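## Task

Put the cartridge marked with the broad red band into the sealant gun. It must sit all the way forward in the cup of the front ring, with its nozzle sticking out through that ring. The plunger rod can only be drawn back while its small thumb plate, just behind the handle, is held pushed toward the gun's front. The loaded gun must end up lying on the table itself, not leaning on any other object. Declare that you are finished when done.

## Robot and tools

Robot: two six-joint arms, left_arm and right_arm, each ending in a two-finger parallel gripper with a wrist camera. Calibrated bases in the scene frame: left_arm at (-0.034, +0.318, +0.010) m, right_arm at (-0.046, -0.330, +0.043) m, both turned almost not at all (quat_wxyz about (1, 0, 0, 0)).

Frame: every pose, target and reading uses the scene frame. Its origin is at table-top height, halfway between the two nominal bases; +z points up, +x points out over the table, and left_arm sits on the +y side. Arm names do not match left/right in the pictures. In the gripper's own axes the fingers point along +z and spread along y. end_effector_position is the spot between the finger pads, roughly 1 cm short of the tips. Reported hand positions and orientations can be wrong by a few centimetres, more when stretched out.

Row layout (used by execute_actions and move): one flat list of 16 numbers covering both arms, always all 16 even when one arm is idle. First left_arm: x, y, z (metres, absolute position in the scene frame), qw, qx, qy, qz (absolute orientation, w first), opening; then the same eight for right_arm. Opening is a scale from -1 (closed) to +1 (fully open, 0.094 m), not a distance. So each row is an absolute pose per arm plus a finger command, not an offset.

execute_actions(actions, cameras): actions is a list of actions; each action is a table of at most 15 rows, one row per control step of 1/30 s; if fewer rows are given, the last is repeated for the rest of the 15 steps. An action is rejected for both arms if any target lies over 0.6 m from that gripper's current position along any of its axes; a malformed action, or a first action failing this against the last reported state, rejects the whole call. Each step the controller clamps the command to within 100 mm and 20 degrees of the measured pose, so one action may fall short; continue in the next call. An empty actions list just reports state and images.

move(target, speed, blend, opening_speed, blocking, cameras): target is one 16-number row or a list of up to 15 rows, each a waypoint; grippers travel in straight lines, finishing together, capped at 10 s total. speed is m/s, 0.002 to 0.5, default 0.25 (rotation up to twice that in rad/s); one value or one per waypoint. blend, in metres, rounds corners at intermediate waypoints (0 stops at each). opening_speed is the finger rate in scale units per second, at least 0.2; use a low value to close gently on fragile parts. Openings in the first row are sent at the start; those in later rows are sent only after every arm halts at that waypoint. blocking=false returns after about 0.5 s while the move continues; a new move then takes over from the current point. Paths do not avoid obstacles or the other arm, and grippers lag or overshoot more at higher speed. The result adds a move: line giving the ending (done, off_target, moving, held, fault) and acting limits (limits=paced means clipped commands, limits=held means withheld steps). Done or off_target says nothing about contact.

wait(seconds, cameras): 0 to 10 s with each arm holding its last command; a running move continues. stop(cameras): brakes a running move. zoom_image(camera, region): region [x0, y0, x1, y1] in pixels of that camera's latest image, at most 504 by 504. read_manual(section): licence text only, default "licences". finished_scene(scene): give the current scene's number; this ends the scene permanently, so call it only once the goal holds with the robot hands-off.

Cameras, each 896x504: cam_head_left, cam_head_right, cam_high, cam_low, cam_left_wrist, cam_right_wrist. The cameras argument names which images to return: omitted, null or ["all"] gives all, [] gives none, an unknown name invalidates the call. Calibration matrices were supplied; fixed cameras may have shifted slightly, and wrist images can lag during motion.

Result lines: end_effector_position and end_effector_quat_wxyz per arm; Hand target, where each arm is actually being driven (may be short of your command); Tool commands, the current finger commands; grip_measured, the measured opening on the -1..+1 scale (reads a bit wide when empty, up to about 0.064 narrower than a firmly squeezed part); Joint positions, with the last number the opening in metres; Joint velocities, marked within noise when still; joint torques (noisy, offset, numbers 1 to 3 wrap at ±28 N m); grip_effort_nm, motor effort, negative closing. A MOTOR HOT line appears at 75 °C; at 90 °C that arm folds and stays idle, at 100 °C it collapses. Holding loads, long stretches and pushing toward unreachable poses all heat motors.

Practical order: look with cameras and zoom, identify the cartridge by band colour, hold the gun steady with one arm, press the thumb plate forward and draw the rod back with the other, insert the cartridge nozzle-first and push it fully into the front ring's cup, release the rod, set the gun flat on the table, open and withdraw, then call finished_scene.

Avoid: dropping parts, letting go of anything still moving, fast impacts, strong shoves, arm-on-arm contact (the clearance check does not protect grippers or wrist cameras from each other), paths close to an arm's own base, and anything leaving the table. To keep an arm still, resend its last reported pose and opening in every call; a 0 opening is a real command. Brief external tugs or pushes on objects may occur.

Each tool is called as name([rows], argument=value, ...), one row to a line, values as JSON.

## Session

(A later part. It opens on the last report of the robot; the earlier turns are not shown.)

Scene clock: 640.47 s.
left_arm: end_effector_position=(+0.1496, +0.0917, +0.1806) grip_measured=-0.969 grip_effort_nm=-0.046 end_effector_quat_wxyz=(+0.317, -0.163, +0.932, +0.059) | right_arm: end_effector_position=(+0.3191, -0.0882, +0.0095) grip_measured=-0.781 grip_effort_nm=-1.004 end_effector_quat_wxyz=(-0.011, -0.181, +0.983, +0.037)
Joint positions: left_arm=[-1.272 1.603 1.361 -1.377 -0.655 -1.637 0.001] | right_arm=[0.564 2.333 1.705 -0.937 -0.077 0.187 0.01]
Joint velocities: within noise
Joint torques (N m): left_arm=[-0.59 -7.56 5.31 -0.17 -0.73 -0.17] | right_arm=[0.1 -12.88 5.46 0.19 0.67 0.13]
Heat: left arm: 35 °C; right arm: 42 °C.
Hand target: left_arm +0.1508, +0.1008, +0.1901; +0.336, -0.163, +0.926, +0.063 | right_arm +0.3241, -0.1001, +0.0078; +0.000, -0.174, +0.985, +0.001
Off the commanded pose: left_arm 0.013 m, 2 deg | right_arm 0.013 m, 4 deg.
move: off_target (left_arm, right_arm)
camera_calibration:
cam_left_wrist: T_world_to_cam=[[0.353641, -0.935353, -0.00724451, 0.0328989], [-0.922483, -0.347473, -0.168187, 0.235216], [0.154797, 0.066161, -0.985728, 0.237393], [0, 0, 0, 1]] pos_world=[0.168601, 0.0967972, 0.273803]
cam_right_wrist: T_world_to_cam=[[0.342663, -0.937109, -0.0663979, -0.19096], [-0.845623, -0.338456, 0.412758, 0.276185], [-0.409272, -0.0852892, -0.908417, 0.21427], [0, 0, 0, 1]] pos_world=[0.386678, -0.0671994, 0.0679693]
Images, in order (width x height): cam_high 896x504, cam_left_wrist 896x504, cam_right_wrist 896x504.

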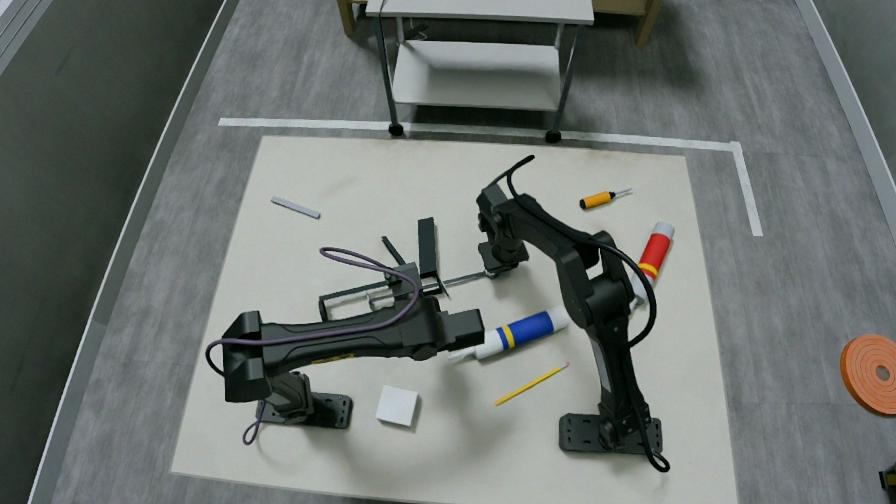

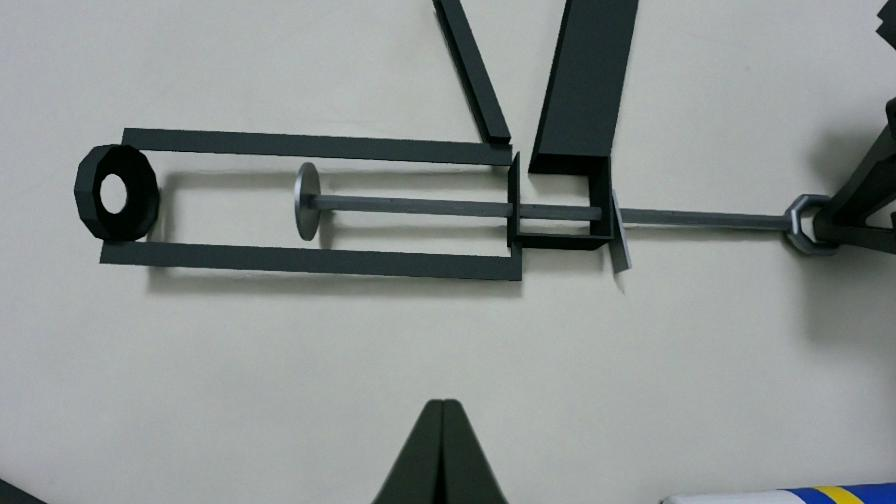

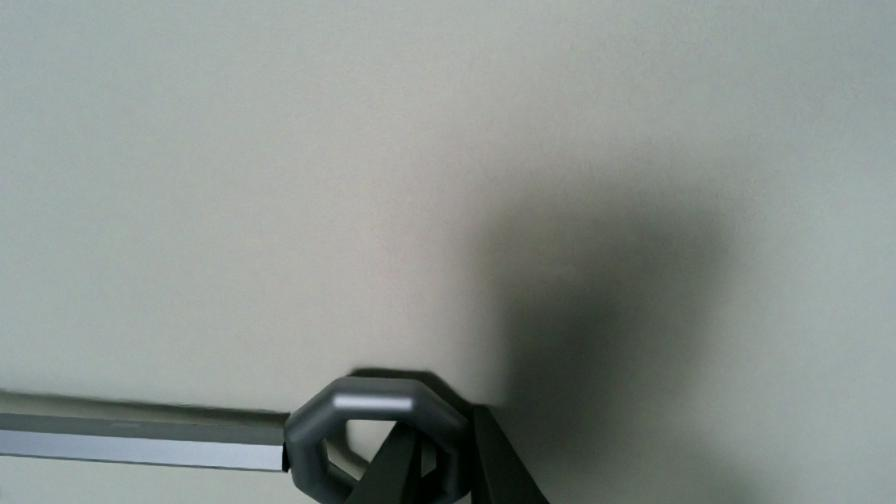

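move([
  [0.15,0.10,0.19,0.337,-0.164,0.925,0.059,-0.97,0.322,-0.092,0.010,0,-0.1745,0.9847,0,-0.66],
  [0.15,0.10,0.19,0.337,-0.164,0.925,0.059,-0.97,0.324,-0.096,0.014,-0.0447,-0.1686,0.9511,0.2549,-0.66],
], speed=[0.05,0.06], opening_speed=0.5, cameras=["cam_right_wrist","cam_high","cam_low"])

Scene clock: 674.90 s.
left_arm: end_effector_position=(+0.1495, +0.0920, +0.1806) grip_measured=-0.969 grip_effort_nm=-0.051 end_effector_quat_wxyz=(+0.317, -0.165, +0.932, +0.060) | right_arm: end_effector_position=(+0.3280, -0.1014, +0.0176) grip_measured=-0.662 grip_effort_nm=0.120 end_effector_quat_wxyz=(-0.044, -0.158, +0.957, +0.241)
Joint positions: left_arm=[-1.272 1.603 1.361 -1.379 -0.655 -1.64 0.001] | right_arm=[0.364 2.326 1.639 -0.879 -0.494 0.026 0.016]
Joint velocities: within noise
Joint torques (N m): left_arm=[-0.61 -7.98 4.85 -0.11 -0.74 -0.15] | right_arm=[-0.5 -11.85 4.81 0.39 -0.45 -0.22]
Heat: left arm: 31 °C; right arm: 44 °C.
Hand target: left_arm +0.1510, +0.1006, +0.1898; +0.337, -0.165, +0.925, +0.060 | right_arm +0.3264, -0.1006, +0.0128; -0.045, -0.163, +0.953, +0.252
Off the commanded pose: left_arm 0.012 m, 2 deg | right_arm 0.008 m, 2 deg.
move: off_target (left_arm)
camera_calibration:
cam_right_wrist: T_world_to_cam=[[0.269793, -0.843143, -0.465103, -0.16542], [-0.805072, -0.462499, 0.371423, 0.250741], [-0.528272, 0.274234, -0.80357, 0.297811], [0, 0, 0, 1]] pos_world=[0.403819, -0.105175, 0.0692435]
Images, in order (width x height): cam_high 896x504, cam_low 896x504, cam_right_wrist 896x504.

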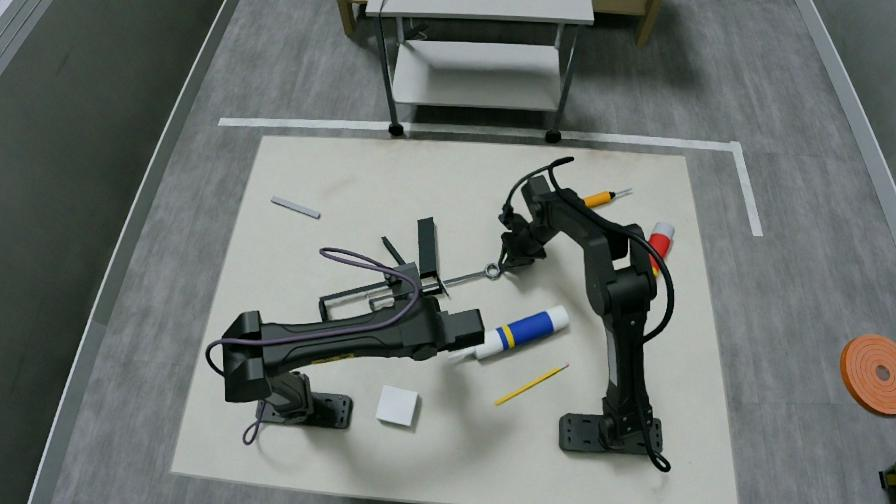

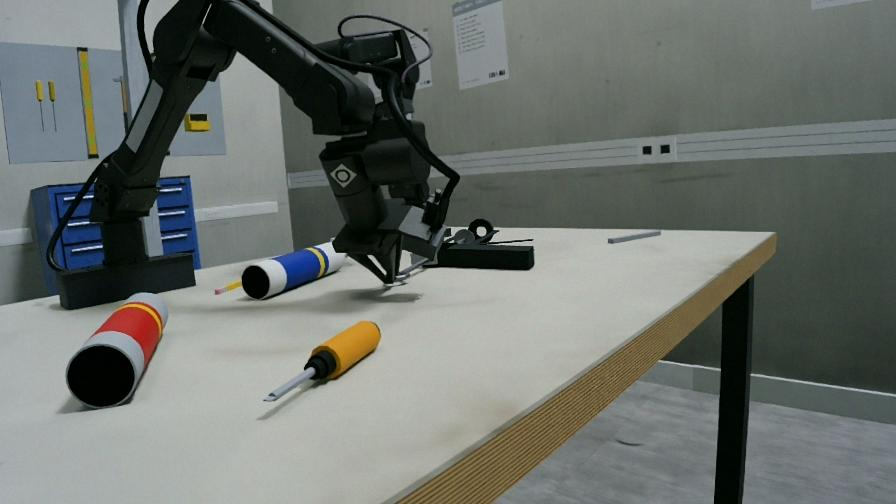

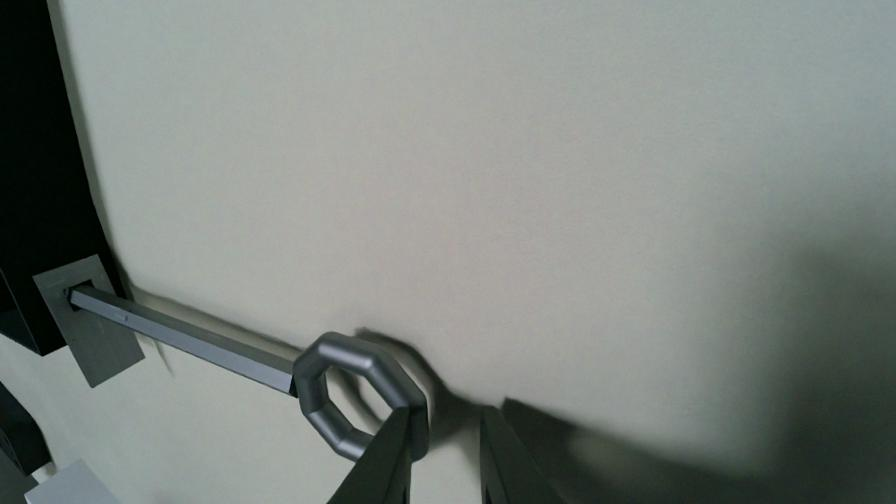

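move([
  [0.15,0.10,0.19,0.337,-0.164,0.925,0.059,-0.97,0.324,-0.096,0.032,-0.0447,-0.1686,0.9511,0.2549,-0.62],
  [0.15,0.10,0.19,0.337,-0.164,0.925,0.059,-0.97,0.321,-0.0875,0.024,-0.0447,-0.1686,0.9511,0.2549,-0.62],
], speed=[0.05,0.06], opening_speed=0.5, cameras=["cam_right_wrist"])

Scene clock: 696.67 s.
left_arm: end_effector_position=(+0.1495, +0.0920, +0.1806) grip_measured=-0.969 grip_effort_nm=-0.056 end_effector_quat_wxyz=(+0.317, -0.165, +0.932, +0.060) | right_arm: end_effector_position=(+0.3203, -0.0925, +0.0182) grip_measured=-0.622 grip_effort_nm=0.125 end_effector_quat_wxyz=(-0.051, -0.167, +0.954, +0.243)
Joint positions: left_arm=[-1.272 1.603 1.361 -1.379 -0.655 -1.64 0.001] | right_arm=[0.387 2.326 1.639 -0.888 -0.502 0.026 0.018]
Joint velocities: within noise
Joint torques (N m): left_arm=[-0.59 -8.01 4.83 -0.11 -0.72 -0.16] | right_arm=[0.36 -13.6 5.42 0.31 -0.45 0.02]
Heat: left arm: 31 °C; right arm: 47 °C.
Hand target: left_arm +0.1511, +0.1004, +0.1898; +0.337, -0.166, +0.925, +0.060 | right_arm +0.3205, -0.0869, +0.0240; -0.046, -0.169, +0.951, +0.255
Off the commanded pose: left_arm 0.012 m, 2 deg | right_arm 0.008 m, 2 deg.
move: off_target (left_arm)
camera_calibration:
cam_right_wrist: T_world_to_cam=[[0.283797, -0.834946, -0.471513, -0.159142], [-0.789952, -0.482315, 0.378614, 0.241578], [-0.54354, 0.265023, -0.796447, 0.295721], [0, 0, 0, 1]] pos_world=[0.396735, -0.094731, 0.0690236]
Images, in order (width x height): cam_right_wrist 896x504.

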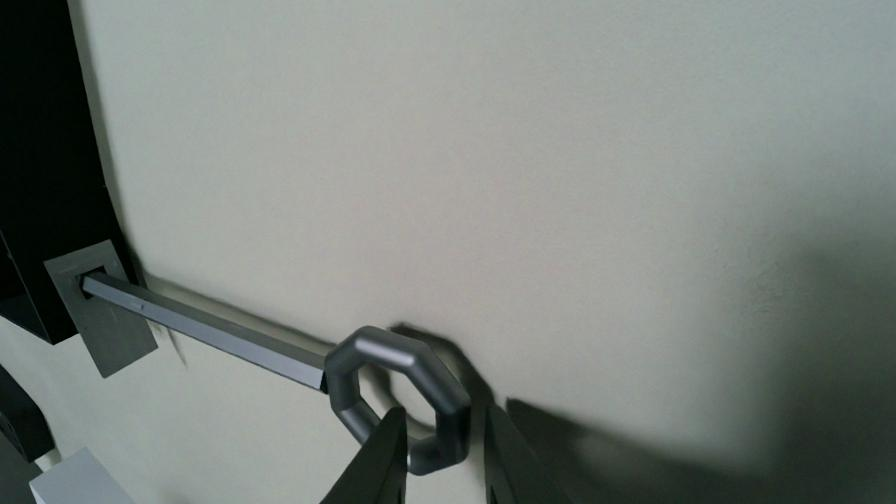

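move(target=[0.15,0.10,0.19,0.337,-0.164,0.925,0.059,-0.97,0.3225,-0.091,0.004,-0.0447,-0.1686,0.9511,0.2549,-0.62], speed=0.05, cameras=["cam_right_wrist"])

move(target=[0.15,0.10,0.19,0.337,-0.164,0.925,0.059,-0.97,0.3225,-0.091,0.006,-0.0447,-0.1686,0.9511,0.2549,-0.95], speed=0.05, opening_speed=0.5, cameras=["cam_right_wrist"])

Scene clock: 709.70 s.
left_arm: end_effector_position=(+0.1491, +0.0917, +0.1806) grip_measured=-0.969 grip_effort_nm=-0.046 end_effector_quat_wxyz=(+0.317, -0.165, +0.932, +0.059) | right_arm: end_effector_position=(+0.3237, -0.0873, +0.0144) grip_measured=-0.622 grip_effort_nm=0.125 end_effector_quat_wxyz=(-0.037, -0.175, +0.952, +0.247)
Joint positions: left_arm=[-1.274 1.603 1.361 -1.379 -0.655 -1.642 0.001] | right_arm=[0.395 2.328 1.624 -0.839 -0.504 0.026 0.018]
Joint velocities: within noise
Joint torques (N m): left_arm=[-0.83 -7.84 4.94 -0.12 -0.7 -0.13] | right_arm=[-0.59 -10.99 4.75 0.44 -0.44 -0.08]
Heat: left arm: 31 °C; right arm: 49 °C.
Hand target: left_arm +0.1503, +0.0997, +0.1898; +0.337, -0.165, +0.925, +0.059 | right_arm +0.3207, -0.0881, +0.0046; -0.045, -0.172, +0.950, +0.255
Off the commanded pose: left_arm 0.013 m, 2 deg | right_arm 0.011 m, 1 deg.
move: off_target (left_arm, right_arm)
camera_calibration:
cam_right_wrist: T_world_to_cam=[[0.304068, -0.826387, -0.473949, -0.163411], [-0.796884, -0.493262, 0.34881, 0.249929], [-0.522033, 0.271621, -0.80852, 0.286887], [0, 0, 0, 1]] pos_world=[0.398617, -0.0896848, 0.0673279]
Images, in order (width x height): cam_right_wrist 896x504.

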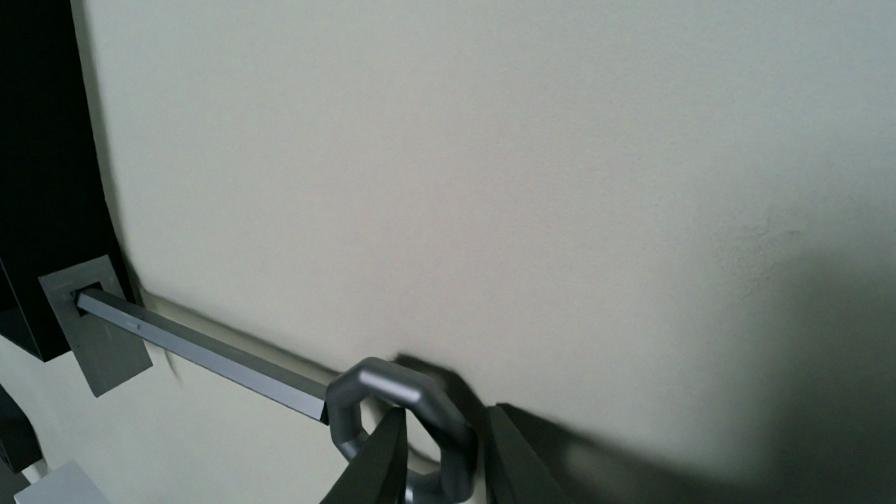

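Scene clock: 710.97 s.
left_arm: end_effector_position=(+0.1488, +0.0914, +0.1806) grip_measured=-0.969 grip_effort_nm=-0.046 end_effector_quat_wxyz=(+0.317, -0.164, +0.932, +0.059) | right_arm: end_effector_position=(+0.3235, -0.0876, +0.0147) grip_measured=-0.792 grip_effort_nm=-1.009 end_effector_quat_wxyz=(-0.034, -0.191, +0.948, +0.251)
Joint positions: left_arm=[-1.275 1.603 1.361 -1.379 -0.655 -1.642 0.001] | right_arm=[0.392 2.328 1.623 -0.839 -0.511 -0.011 0.01]
Joint velocities: within noise
Joint torques (N m): left_arm=[-0.68 -8.03 4.9 -0.11 -0.74 -0.16] | right_arm=[-1.01 -11.18 5.03 0.35 -0.36 0.19]
Heat: left arm: 31 °C; right arm: 48 °C.
Hand target: left_arm +0.1500, +0.0995, +0.1898; +0.337, -0.164, +0.925, +0.059 | right_arm +0.3222, -0.0914, +0.0060; -0.044, -0.173, +0.950, +0.255
Off the commanded pose: left_arm 0.013 m, 2 deg | right_arm 0.009 m, 3 deg.
move: off_target (left_arm, right_arm)
camera_calibration:
cam_right_wrist: T_world_to_cam=[[0.334104, -0.811127, -0.480049, -0.171678], [-0.786339, -0.520682, 0.332509, 0.243978], [-0.51966, 0.266389, -0.811783, 0.285915], [0, 0, 0, 1]] pos_world=[0.397786, -0.0883821, 0.0685625]
Images, in order (width x height): cam_right_wrist 896x504.

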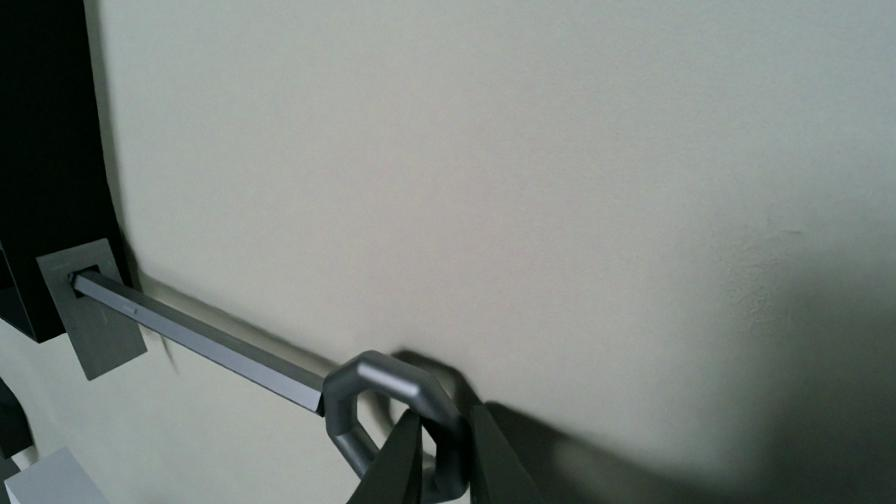

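move(target=[0.24,0.003,0.10,0,-0.1745,0.9847,0,-0.97,0.3225,-0.091,0.006,-0.0447,-0.1686,0.9511,0.2549,-0.95], speed=0.12, cameras=["cam_left_wrist","cam_high"])

Scene clock: 737.40 s.
left_arm: end_effector_position=(+0.2384, +0.0034, +0.0989) grip_measured=-0.969 grip_effort_nm=-0.046 end_effector_quat_wxyz=(+0.005, -0.183, +0.983, -0.008) | right_arm: end_effector_position=(+0.3235, -0.0876, +0.0147) grip_measured=-0.792 grip_effort_nm=-1.009 end_effector_quat_wxyz=(-0.034, -0.191, +0.948, +0.251)
Joint positions: left_arm=[-0.858 2.127 1.866 -1.29 -0.001 -1.228 0.001] | right_arm=[0.392 2.328 1.623 -0.839 -0.511 -0.011 0.01]
Joint velocities: within noise
Joint torques (N m): left_arm=[0.14 -8.5 8.44 -0.06 0.09 0.16] | right_arm=[-0.95 -11.18 5.09 0.35 -0.37 0.29]
Heat: left arm: 31 °C; right arm: 44 °C.
Hand target: left_arm +0.2386, +0.0029, +0.0994; -0.002, -0.178, +0.984, -0.004 | right_arm +0.3223, -0.0910, +0.0062; -0.045, -0.169, +0.951, +0.255
Off the commanded pose: left_arm 0.002 m, 1 deg | right_arm 0.009 m, 3 deg.
move: off_target (right_arm)
camera_calibration:
cam_left_wrist: T_world_to_cam=[[0.368425, -0.929595, 0.0108122, -0.0869273], [-0.826597, -0.322237, 0.461411, 0.187518], [-0.425441, -0.178933, -0.88712, 0.278278], [0, 0, 0, 1]] pos_world=[0.305419, 0.0294113, 0.161283]
Images, in order (width x height): cam_high 896x504, cam_left_wrist 896x504.

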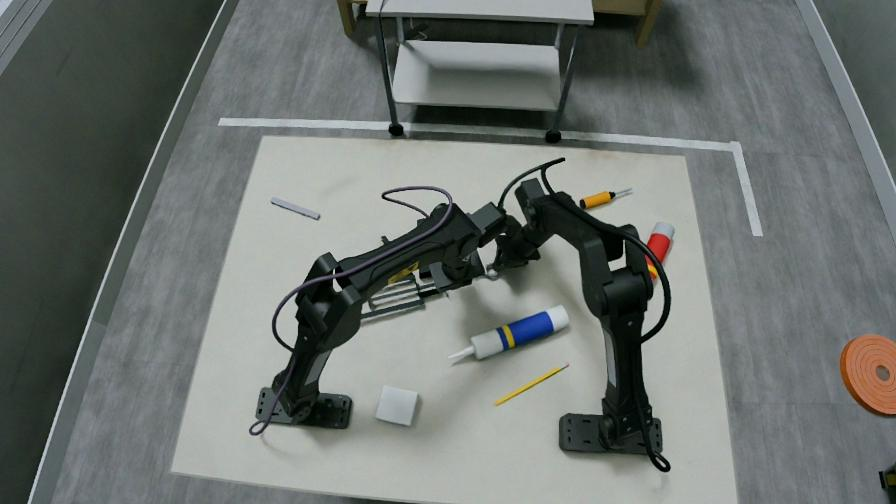

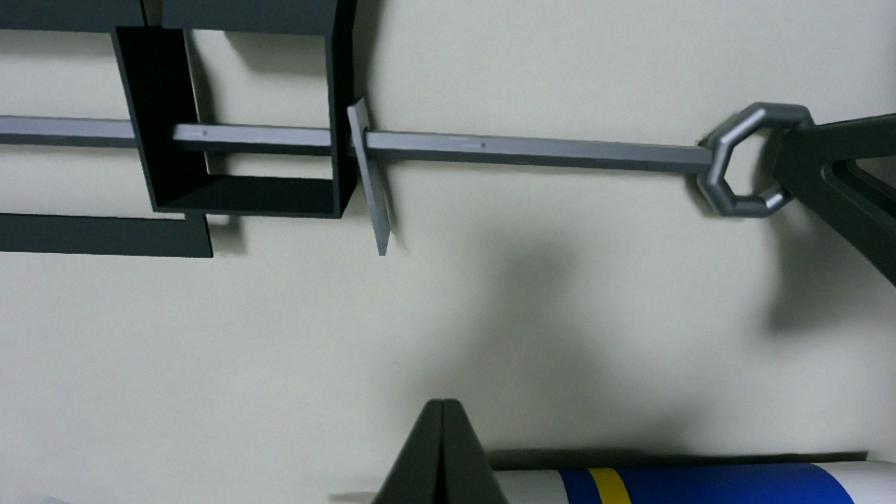

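move([
  [0.242,0.006,0.05,0,-0.1745,0.9847,0,-0.97,0.3225,-0.091,0.006,-0.0447,-0.1686,0.9511,0.2549,-0.95],
  [0.241,0.008,0.018,0,-0.1745,0.9847,0,-0.97,0.3225,-0.091,0.006,-0.0447,-0.1686,0.9511,0.2549,-0.95],
], speed=[0.1,0.05], cameras=["cam_left_wrist","cam_high"])

Scene clock: 753.00 s.
left_arm: end_effector_position=(+0.2351, +0.0073, +0.0276) grip_measured=-0.969 grip_effort_nm=-0.046 end_effector_quat_wxyz=(+0.000, -0.175, +0.985, +0.000) | right_arm: end_effector_position=(+0.3235, -0.0876, +0.0147) grip_measured=-0.792 grip_effort_nm=-1.004 end_effector_quat_wxyz=(-0.034, -0.191, +0.948, +0.251)
Joint positions: left_arm=[-0.858 2.172 1.649 -1.049 -0.001 -1.212 0.001] | right_arm=[0.392 2.328 1.623 -0.839 -0.511 -0.011 0.01]
Joint velocities: within noise
Joint torques (N m): left_arm=[0.51 -8.62 5.34 0.4 0.04 0.16] | right_arm=[-0.94 -11.18 5.08 0.35 -0.37 0.29]
Heat: left arm: 33 °C; right arm: 44 °C.
Hand target: left_arm +0.2389, +0.0069, +0.0186; +0.001, -0.172, +0.985, -0.001 | right_arm +0.3223, -0.0910, +0.0062; -0.045, -0.169, +0.951, +0.255
Off the commanded pose: left_arm 0.011 m, 0 deg | right_arm 0.009 m, 3 deg.
move: off_target (left_arm, right_arm)
camera_calibration:
cam_left_wrist: T_world_to_cam=[[0.35414, -0.935158, -0.00804749, -0.0774717], [-0.825503, -0.316635, 0.467212, 0.218472], [-0.439466, -0.158815, -0.884108, 0.217374], [0, 0, 0, 1]] pos_world=[0.303314, 0.03125, 0.0894861]
Images, in order (width x height): cam_high 896x504, cam_left_wrist 896x504.

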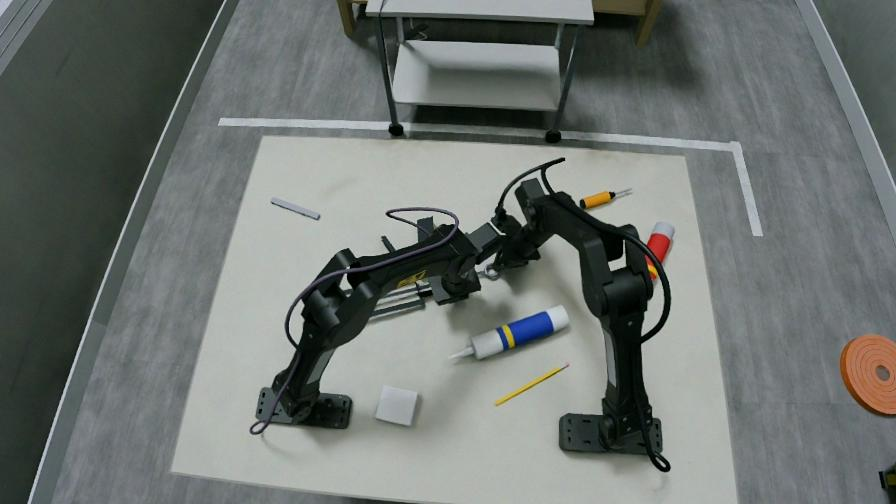

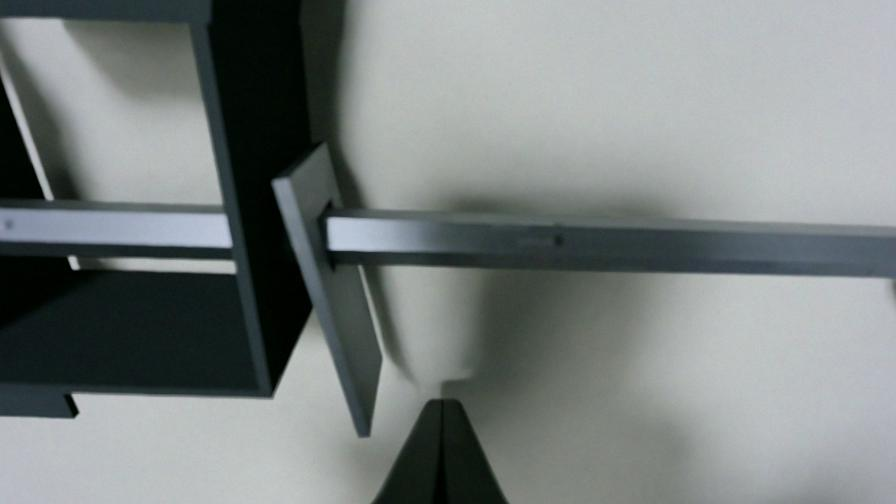

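move([
  [0.2475,0.0065,0.010,0,-0.1745,0.9847,0,-0.97,0.3225,-0.091,0.006,-0.0447,-0.1686,0.9511,0.2549,-0.95],
], speed=0.05, cameras=["cam_left_wrist"])

Scene clock: 769.07 s.
left_arm: end_effector_position=(+0.2394, +0.0114, +0.0167) grip_measured=-0.969 grip_effort_nm=-0.042 end_effector_quat_wxyz=(-0.005, -0.178, +0.984, +0.007) | right_arm: end_effector_position=(+0.3235, -0.0876, +0.0147) grip_measured=-0.792 grip_effort_nm=-1.009 end_effector_quat_wxyz=(-0.034, -0.191, +0.948, +0.251)
Joint positions: left_arm=[-0.843 2.199 1.649 -1.038 0 -1.203 0.001] | right_arm=[0.392 2.328 1.623 -0.839 -0.511 -0.011 0.01]
Joint velocities: within noise
Joint torques (N m): left_arm=[0.58 -8.35 6.6 0.38 0.04 0.18] | right_arm=[-0.95 -11.19 5.09 0.35 -0.37 0.28]
Heat: left arm: 34 °C; right arm: 44 °C.
Hand target: left_arm +0.2474, +0.0069, +0.0101; +0.000, -0.175, +0.985, +0.000 | right_arm +0.3223, -0.0910, +0.0062; -0.045, -0.169, +0.951, +0.255
Off the commanded pose: left_arm 0.012 m, 1 deg | right_arm 0.009 m, 3 deg.
move: off_target (left_arm, right_arm)
camera_calibration:
cam_left_wrist: T_world_to_cam=[[0.35969, -0.93278, -0.0233216, -0.0762844], [-0.817726, -0.327164, 0.47359, 0.226601], [-0.449386, -0.151275, -0.880436, 0.212609], [0, 0, 0, 1]] pos_world=[0.308279, 0.0351414, 0.0780934]
Images, in order (width x height): cam_left_wrist 896x504.

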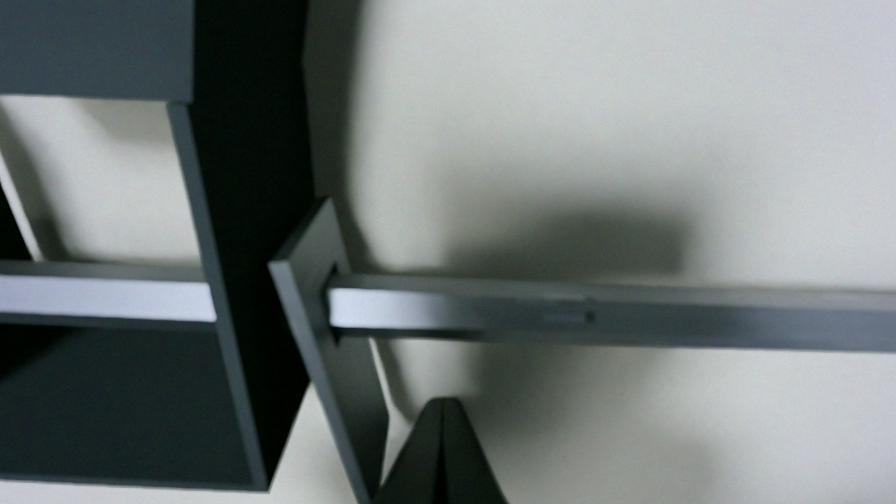

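move([
  [0.2275,0.070,0.010,0,-0.1745,0.9847,0,-0.97,0.330,-0.112,0.006,-0.0447,-0.1686,0.9511,0.2549,-0.95],
], speed=0.06, cameras=["cam_left_wrist","cam_right_wrist"])

Scene clock: 783.00 s.
left_arm: end_effector_position=(+0.2414, +0.0233, +0.0161) grip_measured=-0.969 grip_effort_nm=-0.042 end_effector_quat_wxyz=(+0.017, -0.156, +0.985, -0.072) | right_arm: end_effector_position=(+0.3186, -0.0819, +0.0142) grip_measured=-0.821 grip_effort_nm=-1.009 end_effector_quat_wxyz=(-0.043, -0.201, +0.936, +0.286)
Joint positions: left_arm=[-0.795 2.038 1.381 -0.776 0.056 -1.116 0.001] | right_arm=[0.381 2.346 1.623 -0.842 -0.588 -0.052 0.008]
Joint velocities: within noise
Joint torques (N m): left_arm=[2.37 -10.48 2.62 -0.58 -0.47 0.12] | right_arm=[-4.33 -12.33 5.72 -0.03 0.2 0.13]
Heat: left arm: 33 °C; right arm: 44 °C.
Hand target: left_arm +0.2285, +0.0645, +0.0110; +0.002, -0.167, +0.986, -0.006 | right_arm +0.3282, -0.1097, +0.0073; -0.046, -0.169, +0.950, +0.260
Off the commanded pose: left_arm 0.049 m, 9 deg | right_arm 0.033 m, 5 deg.
move: off_target (left_arm, right_arm)
camera_calibration:
cam_left_wrist: T_world_to_cam=[[0.314997, -0.93866, 0.140339, -0.057672], [-0.862498, -0.221402, 0.455059, 0.241034], [-0.396074, -0.264384, -0.879333, 0.204499], [0, 0, 0, 1]] pos_world=[0.307055, 0.0532973, 0.078231]
cam_right_wrist: T_world_to_cam=[[0.340278, -0.766041, -0.545336, -0.163027], [-0.763393, -0.563668, 0.315452, 0.232622], [-0.549038, 0.308965, -0.776594, 0.293869], [0, 0, 0, 1]] pos_world=[0.394401, -0.0845588, 0.0659313]
Images, in order (width x height): cam_left_wrist 896x504, cam_right_wrist 896x504.

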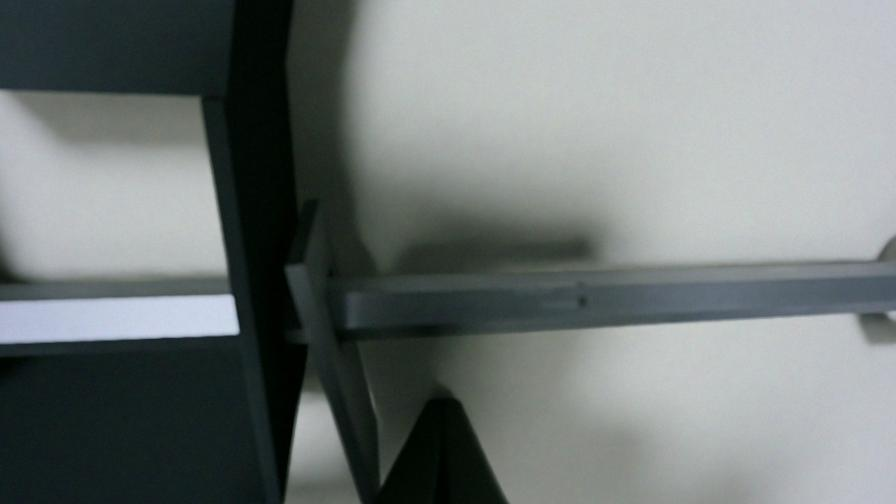

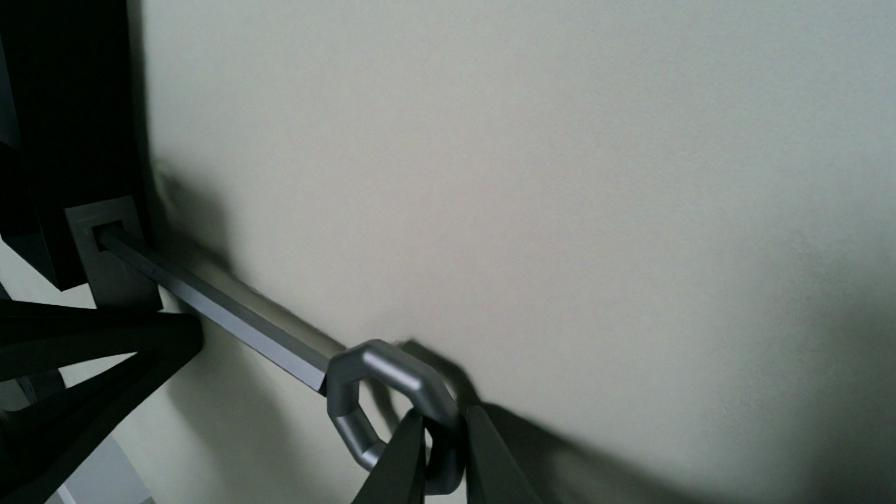

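move([
  [0.2175,0.110,0.008,0,-0.1745,0.9847,0,-0.97,0.330,-0.112,0.006,-0.0447,-0.1686,0.9511,0.2549,-0.95],
], speed=0.06, cameras=["cam_left_wrist","cam_right_wrist"])

Scene clock: 811.60 s.
left_arm: end_effector_position=(+0.2461, +0.0352, +0.0221) grip_measured=-0.969 grip_effort_nm=-0.042 end_effector_quat_wxyz=(+0.033, -0.147, +0.981, -0.122) | right_arm: end_effector_position=(+0.3157, -0.0751, +0.0189) grip_measured=-0.834 grip_effort_nm=-1.009 end_effector_quat_wxyz=(-0.047, -0.200, +0.929, +0.308)
Joint positions: left_arm=[-0.746 1.937 1.237 -0.636 0.1 -1.057 0.001] | right_arm=[0.383 2.346 1.623 -0.842 -0.634 -0.052 0.008]
Joint velocities: within noise
Joint torques (N m): left_arm=[3.4 -9.98 1.88 -1.2 -0.82 0.12] | right_arm=[-4.42 -12.49 5.57 -0.03 0.68 0.11]
Heat: left arm: 36 °C; right arm: 43 °C.
Hand target: left_arm +0.2189, +0.1010, +0.0098; -0.001, -0.170, +0.985, -0.007 | right_arm +0.3281, -0.1106, +0.0072; -0.046, -0.169, +0.950, +0.257
Off the commanded pose: left_arm 0.081 m, 15 deg | right_arm 0.042 m, 8 deg.
move: off_target (left_arm, right_arm)
camera_calibration:
cam_left_wrist: T_world_to_cam=[[0.290277, -0.925531, 0.243169, -0.0454829], [-0.887542, -0.165381, 0.430021, 0.249687], [-0.357782, -0.340648, -0.869454, 0.207828], [0, 0, 0, 1]] pos_world=[0.309168, 0.0699939, 0.0843867]
cam_right_wrist: T_world_to_cam=[[0.332232, -0.741226, -0.583272, -0.149155], [-0.757248, -0.578291, 0.303569, 0.230004], [-0.562314, 0.340826, -0.753419, 0.300009], [0, 0, 0, 1]] pos_world=[0.392424, -0.0797995, 0.0692127]
Images, in order (width x height): cam_left_wrist 896x504, cam_right_wrist 896x504.

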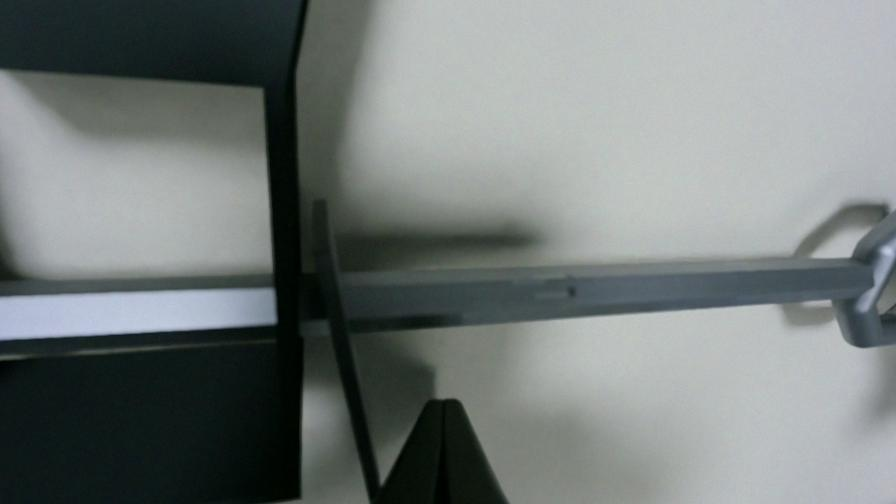

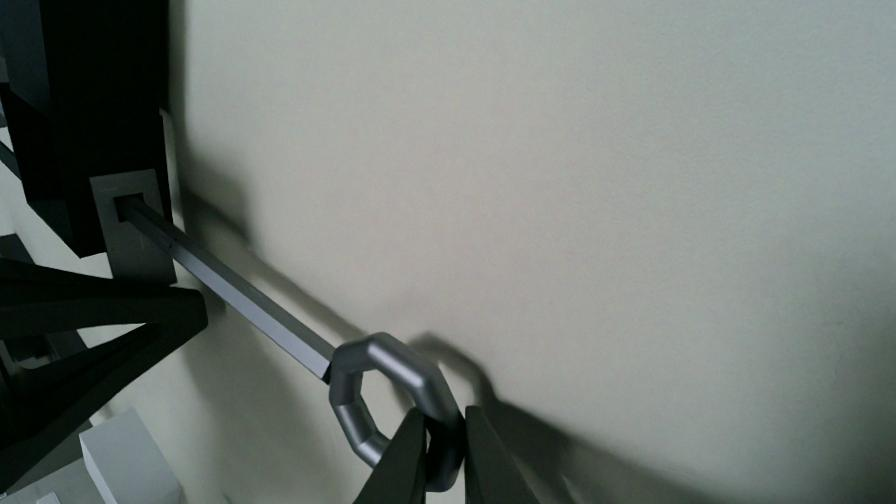

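move([
  [0.2125,0.110,0.006,0,-0.1745,0.9847,0,-0.97,0.345,-0.155,0.004,-0.0447,-0.1686,0.9511,0.2549,-0.95],
], speed=0.08, cameras=["cam_left_wrist","cam_right_wrist"])

Scene clock: 829.63 s.
left_arm: end_effector_position=(+0.2541, +0.0214, +0.0332) grip_measured=-0.969 grip_effort_nm=-0.037 end_effector_quat_wxyz=(+0.047, -0.142, +0.976, -0.161) | right_arm: end_effector_position=(+0.3166, -0.0995, +0.0167) grip_measured=-0.837 grip_effort_nm=-1.009 end_effector_quat_wxyz=(-0.062, -0.189, +0.925, +0.322)
Joint positions: left_arm=[-0.746 1.917 1.232 -0.573 0.126 -1.057 0.001] | right_arm=[0.317 2.362 1.623 -0.9 -0.666 -0.123 0.008]
Joint velocities: within noise
Joint torques (N m): left_arm=[2.54 -9.57 1.24 -1.56 -1.02 0.04] | right_arm=[-7.84 -12.04 8.06 -0.26 0.99 -0.25]
Heat: left arm: 36 °C; right arm: 43 °C.
Hand target: left_arm +0.2167, +0.0974, +0.0117; +0.003, -0.168, +0.986, -0.014 | right_arm +0.3412, -0.1533, +0.0060; -0.046, -0.162, +0.951, +0.259
Off the commanded pose: left_arm 0.102 m, 20 deg; position clipped | right_arm 0.064 m, 9 deg.
move: off_target (left_arm, right_arm); limits=paced
camera_calibration:
cam_left_wrist: T_world_to_cam=[[0.272469, -0.90733, 0.320177, -0.0616571], [-0.905388, -0.12916, 0.404462, 0.25441], [-0.325626, -0.400087, -0.856678, 0.208289], [0, 0, 0, 1]] pos_world=[0.314964, 0.0602503, 0.095279]
cam_right_wrist: T_world_to_cam=[[0.300108, -0.731591, -0.612135, -0.157197], [-0.750884, -0.57695, 0.321407, 0.215062], [-0.58831, 0.363186, -0.722487, 0.316984], [0, 0, 0, 1]] pos_world=[0.395148, -0.106048, 0.0636683]
Images, in order (width x height): cam_left_wrist 896x504, cam_right_wrist 896x504.

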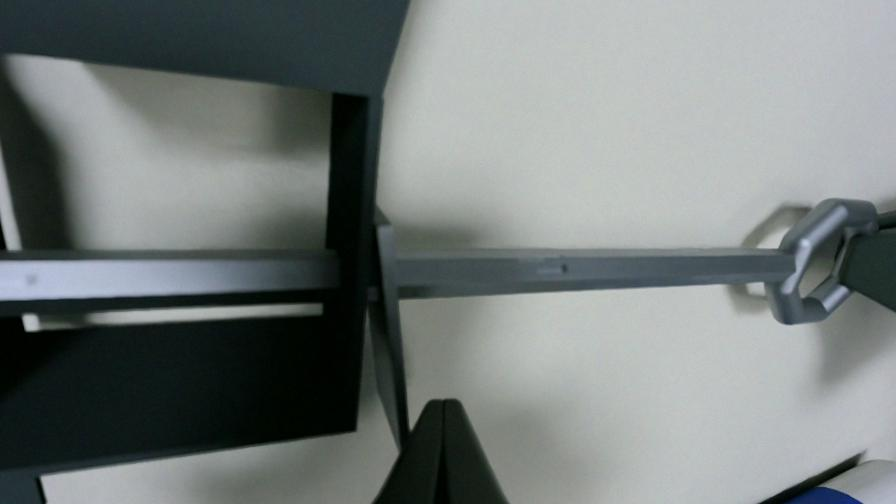

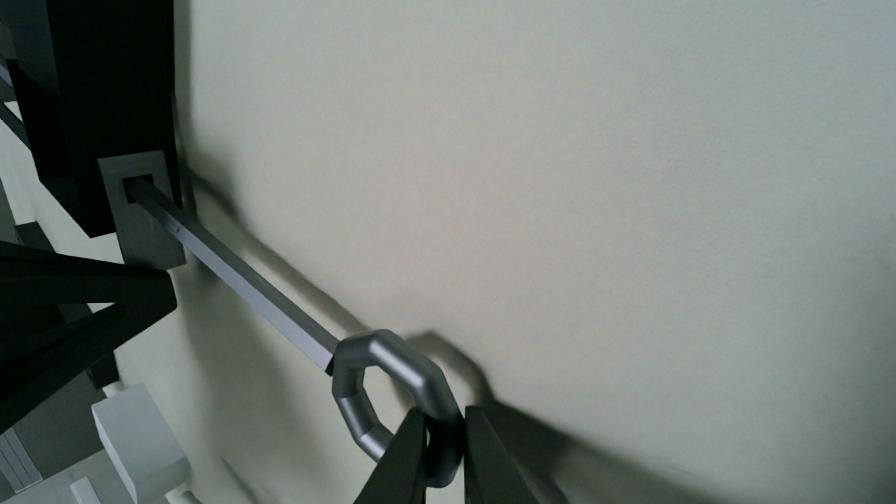

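move([
  [0.245,-0.005,0.025,0,-0.1745,0.9847,0,-0.97,0.3205,-0.100,0.010,-0.0447,-0.1686,0.9511,0.2549,-0.95],
  [0.243,0.0,0.12,0,-0.1745,0.9847,0,-0.97,0.3205,-0.100,0.010,-0.0447,-0.1686,0.9511,0.2549,-0.95],
], speed=0.08, cameras=["cam_left_wrist","cam_right_wrist","cam_low","cam_head_left"])

zoom_image(camera="cam_low", region=[360, 200, 560, 300])

Scene clock: 907.00 s.
left_arm: end_effector_position=(+0.2391, +0.0008, +0.1006) grip_measured=-0.969 grip_effort_nm=-0.037 end_effector_quat_wxyz=(-0.021, -0.171, +0.985, +0.012) | right_arm: end_effector_position=(+0.3188, -0.1065, +0.0122) grip_measured=-0.838 grip_effort_nm=-1.004 end_effector_quat_wxyz=(-0.056, -0.178, +0.945, +0.268)
Joint positions: left_arm=[-0.85 2.208 2.001 -1.405 0.023 -1.195 0.001] | right_arm=[0.338 2.337 1.61 -0.885 -0.554 -0.059 0.008]
Joint velocities: within noise
Joint torques (N m): left_arm=[-0.01 -12.14 8.25 -0.2 -0.21 -0.11] | right_arm=[1.09 -13.57 4.21 0.59 0.07 0.45]
Heat: left arm: 33 °C; right arm: 48 °C.
Hand target: left_arm +0.2430, +0.0030, +0.1185; -0.004, -0.177, +0.984, +0.005 | right_arm +0.3230, -0.1055, +0.0099; -0.043, -0.168, +0.952, +0.252
Off the commanded pose: left_arm 0.020 m, 3 deg | right_arm 0.007 m, 2 deg.
move: off_target (left_arm)
camera_calibration:
cam_left_wrist: T_world_to_cam=[[0.344948, -0.937854, -0.0379565, -0.079103], [-0.806093, -0.316718, 0.499904, 0.177699], [-0.480858, -0.141844, -0.865249, 0.290644], [0, 0, 0, 1]] pos_world=[0.310287, 0.0233198, 0.159644]
cam_right_wrist: T_world_to_cam=[[0.295843, -0.802427, -0.518255, -0.173114], [-0.77379, -0.519435, 0.36254, 0.227057], [-0.560112, 0.293765, -0.774581, 0.301909], [0, 0, 0, 1]] pos_world=[0.396012, -0.10966, 0.061818]
Images, in order (width x height): cam_head_left 896x504, cam_low 896x504, cam_left_wrist 896x504, cam_right_wrist 896x504.

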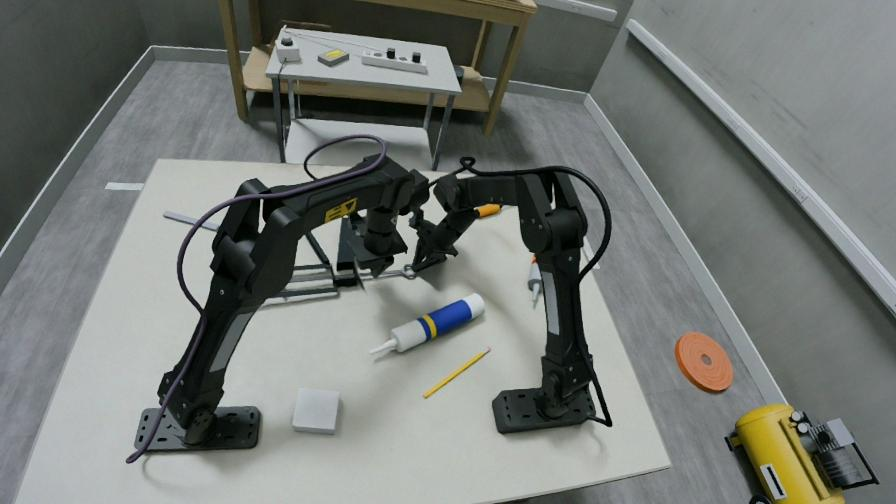

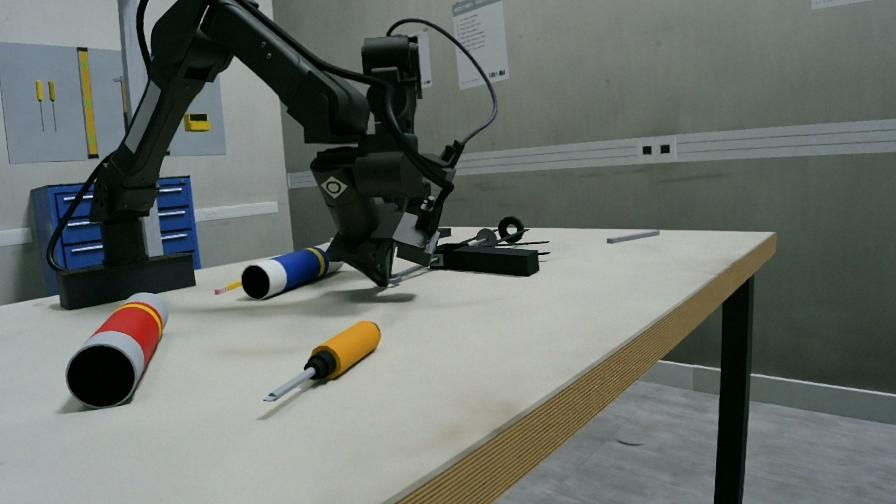

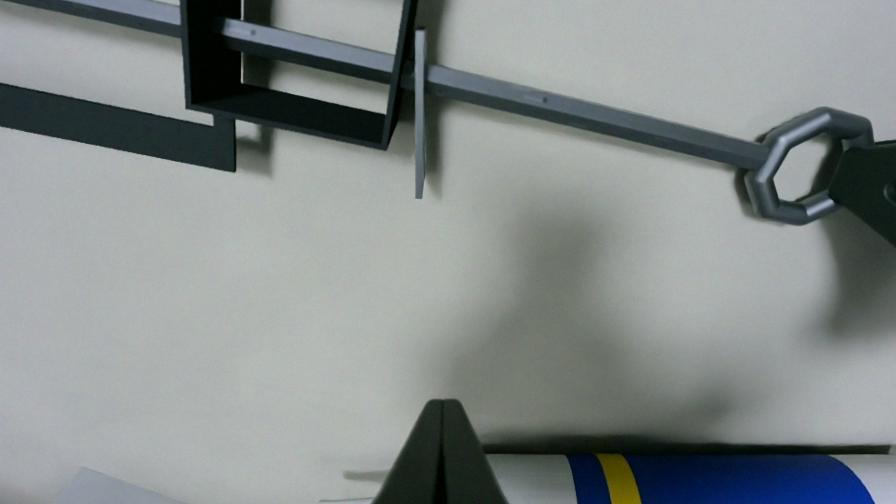

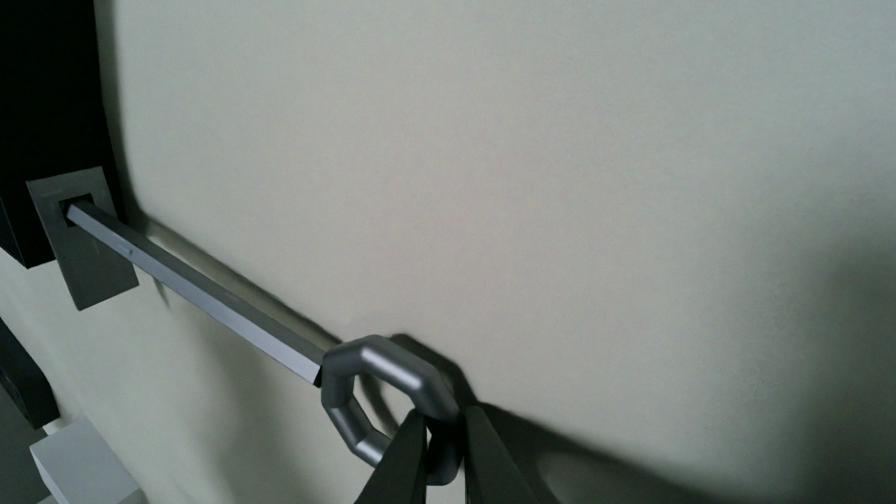

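Scaled by 2.520 from the camera's 896x504 image, which has a finer 1280x720 frame.

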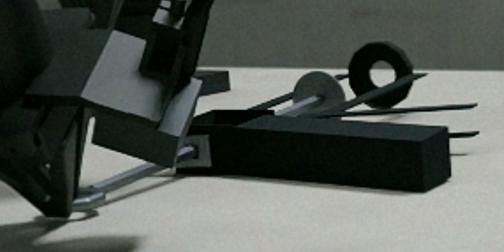

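move([
  [0.272,0.050,0.13,0,-0.0724,0.9974,0,0.9,0.3205,-0.100,0.010,-0.0447,-0.1686,0.9511,0.2549,-0.95],
], speed=0.12, cameras=["cam_left_wrist","cam_high"])

Scene clock: 956.03 s.
left_arm: end_effector_position=(+0.2739, +0.0425, +0.1088) grip_measured=+0.898 grip_effort_nm=0.095 end_effector_quat_wxyz=(-0.018, -0.083, +0.996, +0.004) | right_arm: end_effector_position=(+0.3175, -0.1039, +0.0120) grip_measured=-0.838 grip_effort_nm=-1.009 end_effector_quat_wxyz=(-0.058, -0.175, +0.946, +0.267)
Joint positions: left_arm=[-0.721 2.172 1.974 -1.405 0.02 -0.89 0.089] | right_arm=[0.346 2.337 1.61 -0.883 -0.553 -0.045 0.008]
Joint velocities: within noise
Joint torques (N m): left_arm=[0.24 -14.43 5.27 -0.09 -0.16 0.15] | right_arm=[1.33 -13.41 4.33 0.61 -0.02 0.4]
Heat: left arm: 38 °C; right arm: 53 °C.
Hand target: left_arm +0.2724, +0.0497, +0.1294; -0.001, -0.078, +0.997, -0.001 | right_arm +0.3209, -0.1002, +0.0101; -0.045, -0.169, +0.951, +0.255
Off the commanded pose: left_arm 0.023 m, 2 deg | right_arm 0.005 m, 2 deg.
move: off_target (left_arm)
camera_calibration:
cam_left_wrist: T_world_to_cam=[[0.175294, -0.984332, -0.0190267, -0.00532662], [-0.851577, -0.161294, 0.498799, 0.220856], [-0.494053, -0.0712338, -0.866509, 0.321196], [0, 0, 0, 1]] pos_world=[0.347697, 0.0532596, 0.168055]
Images, in order (width x height): cam_high 896x504, cam_left_wrist 896x504.

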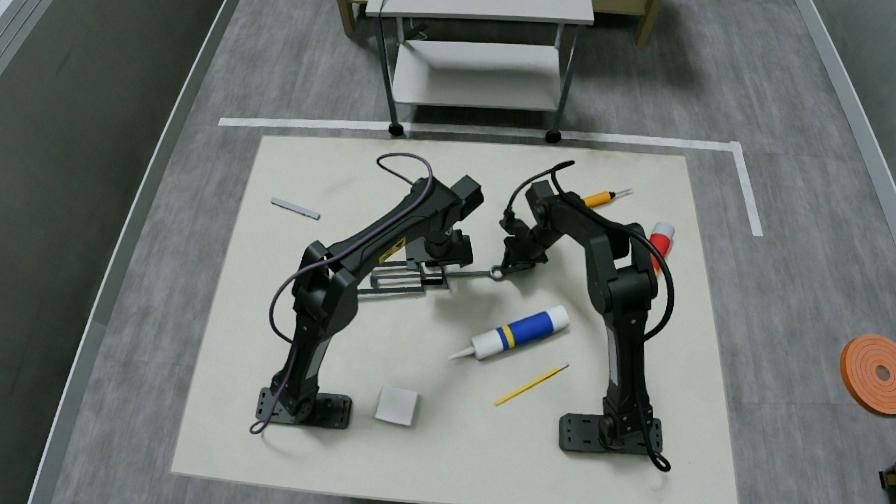

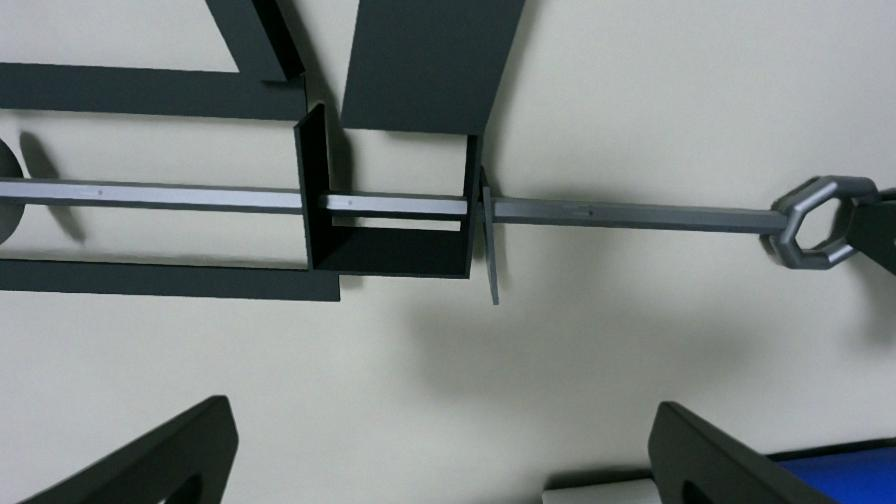

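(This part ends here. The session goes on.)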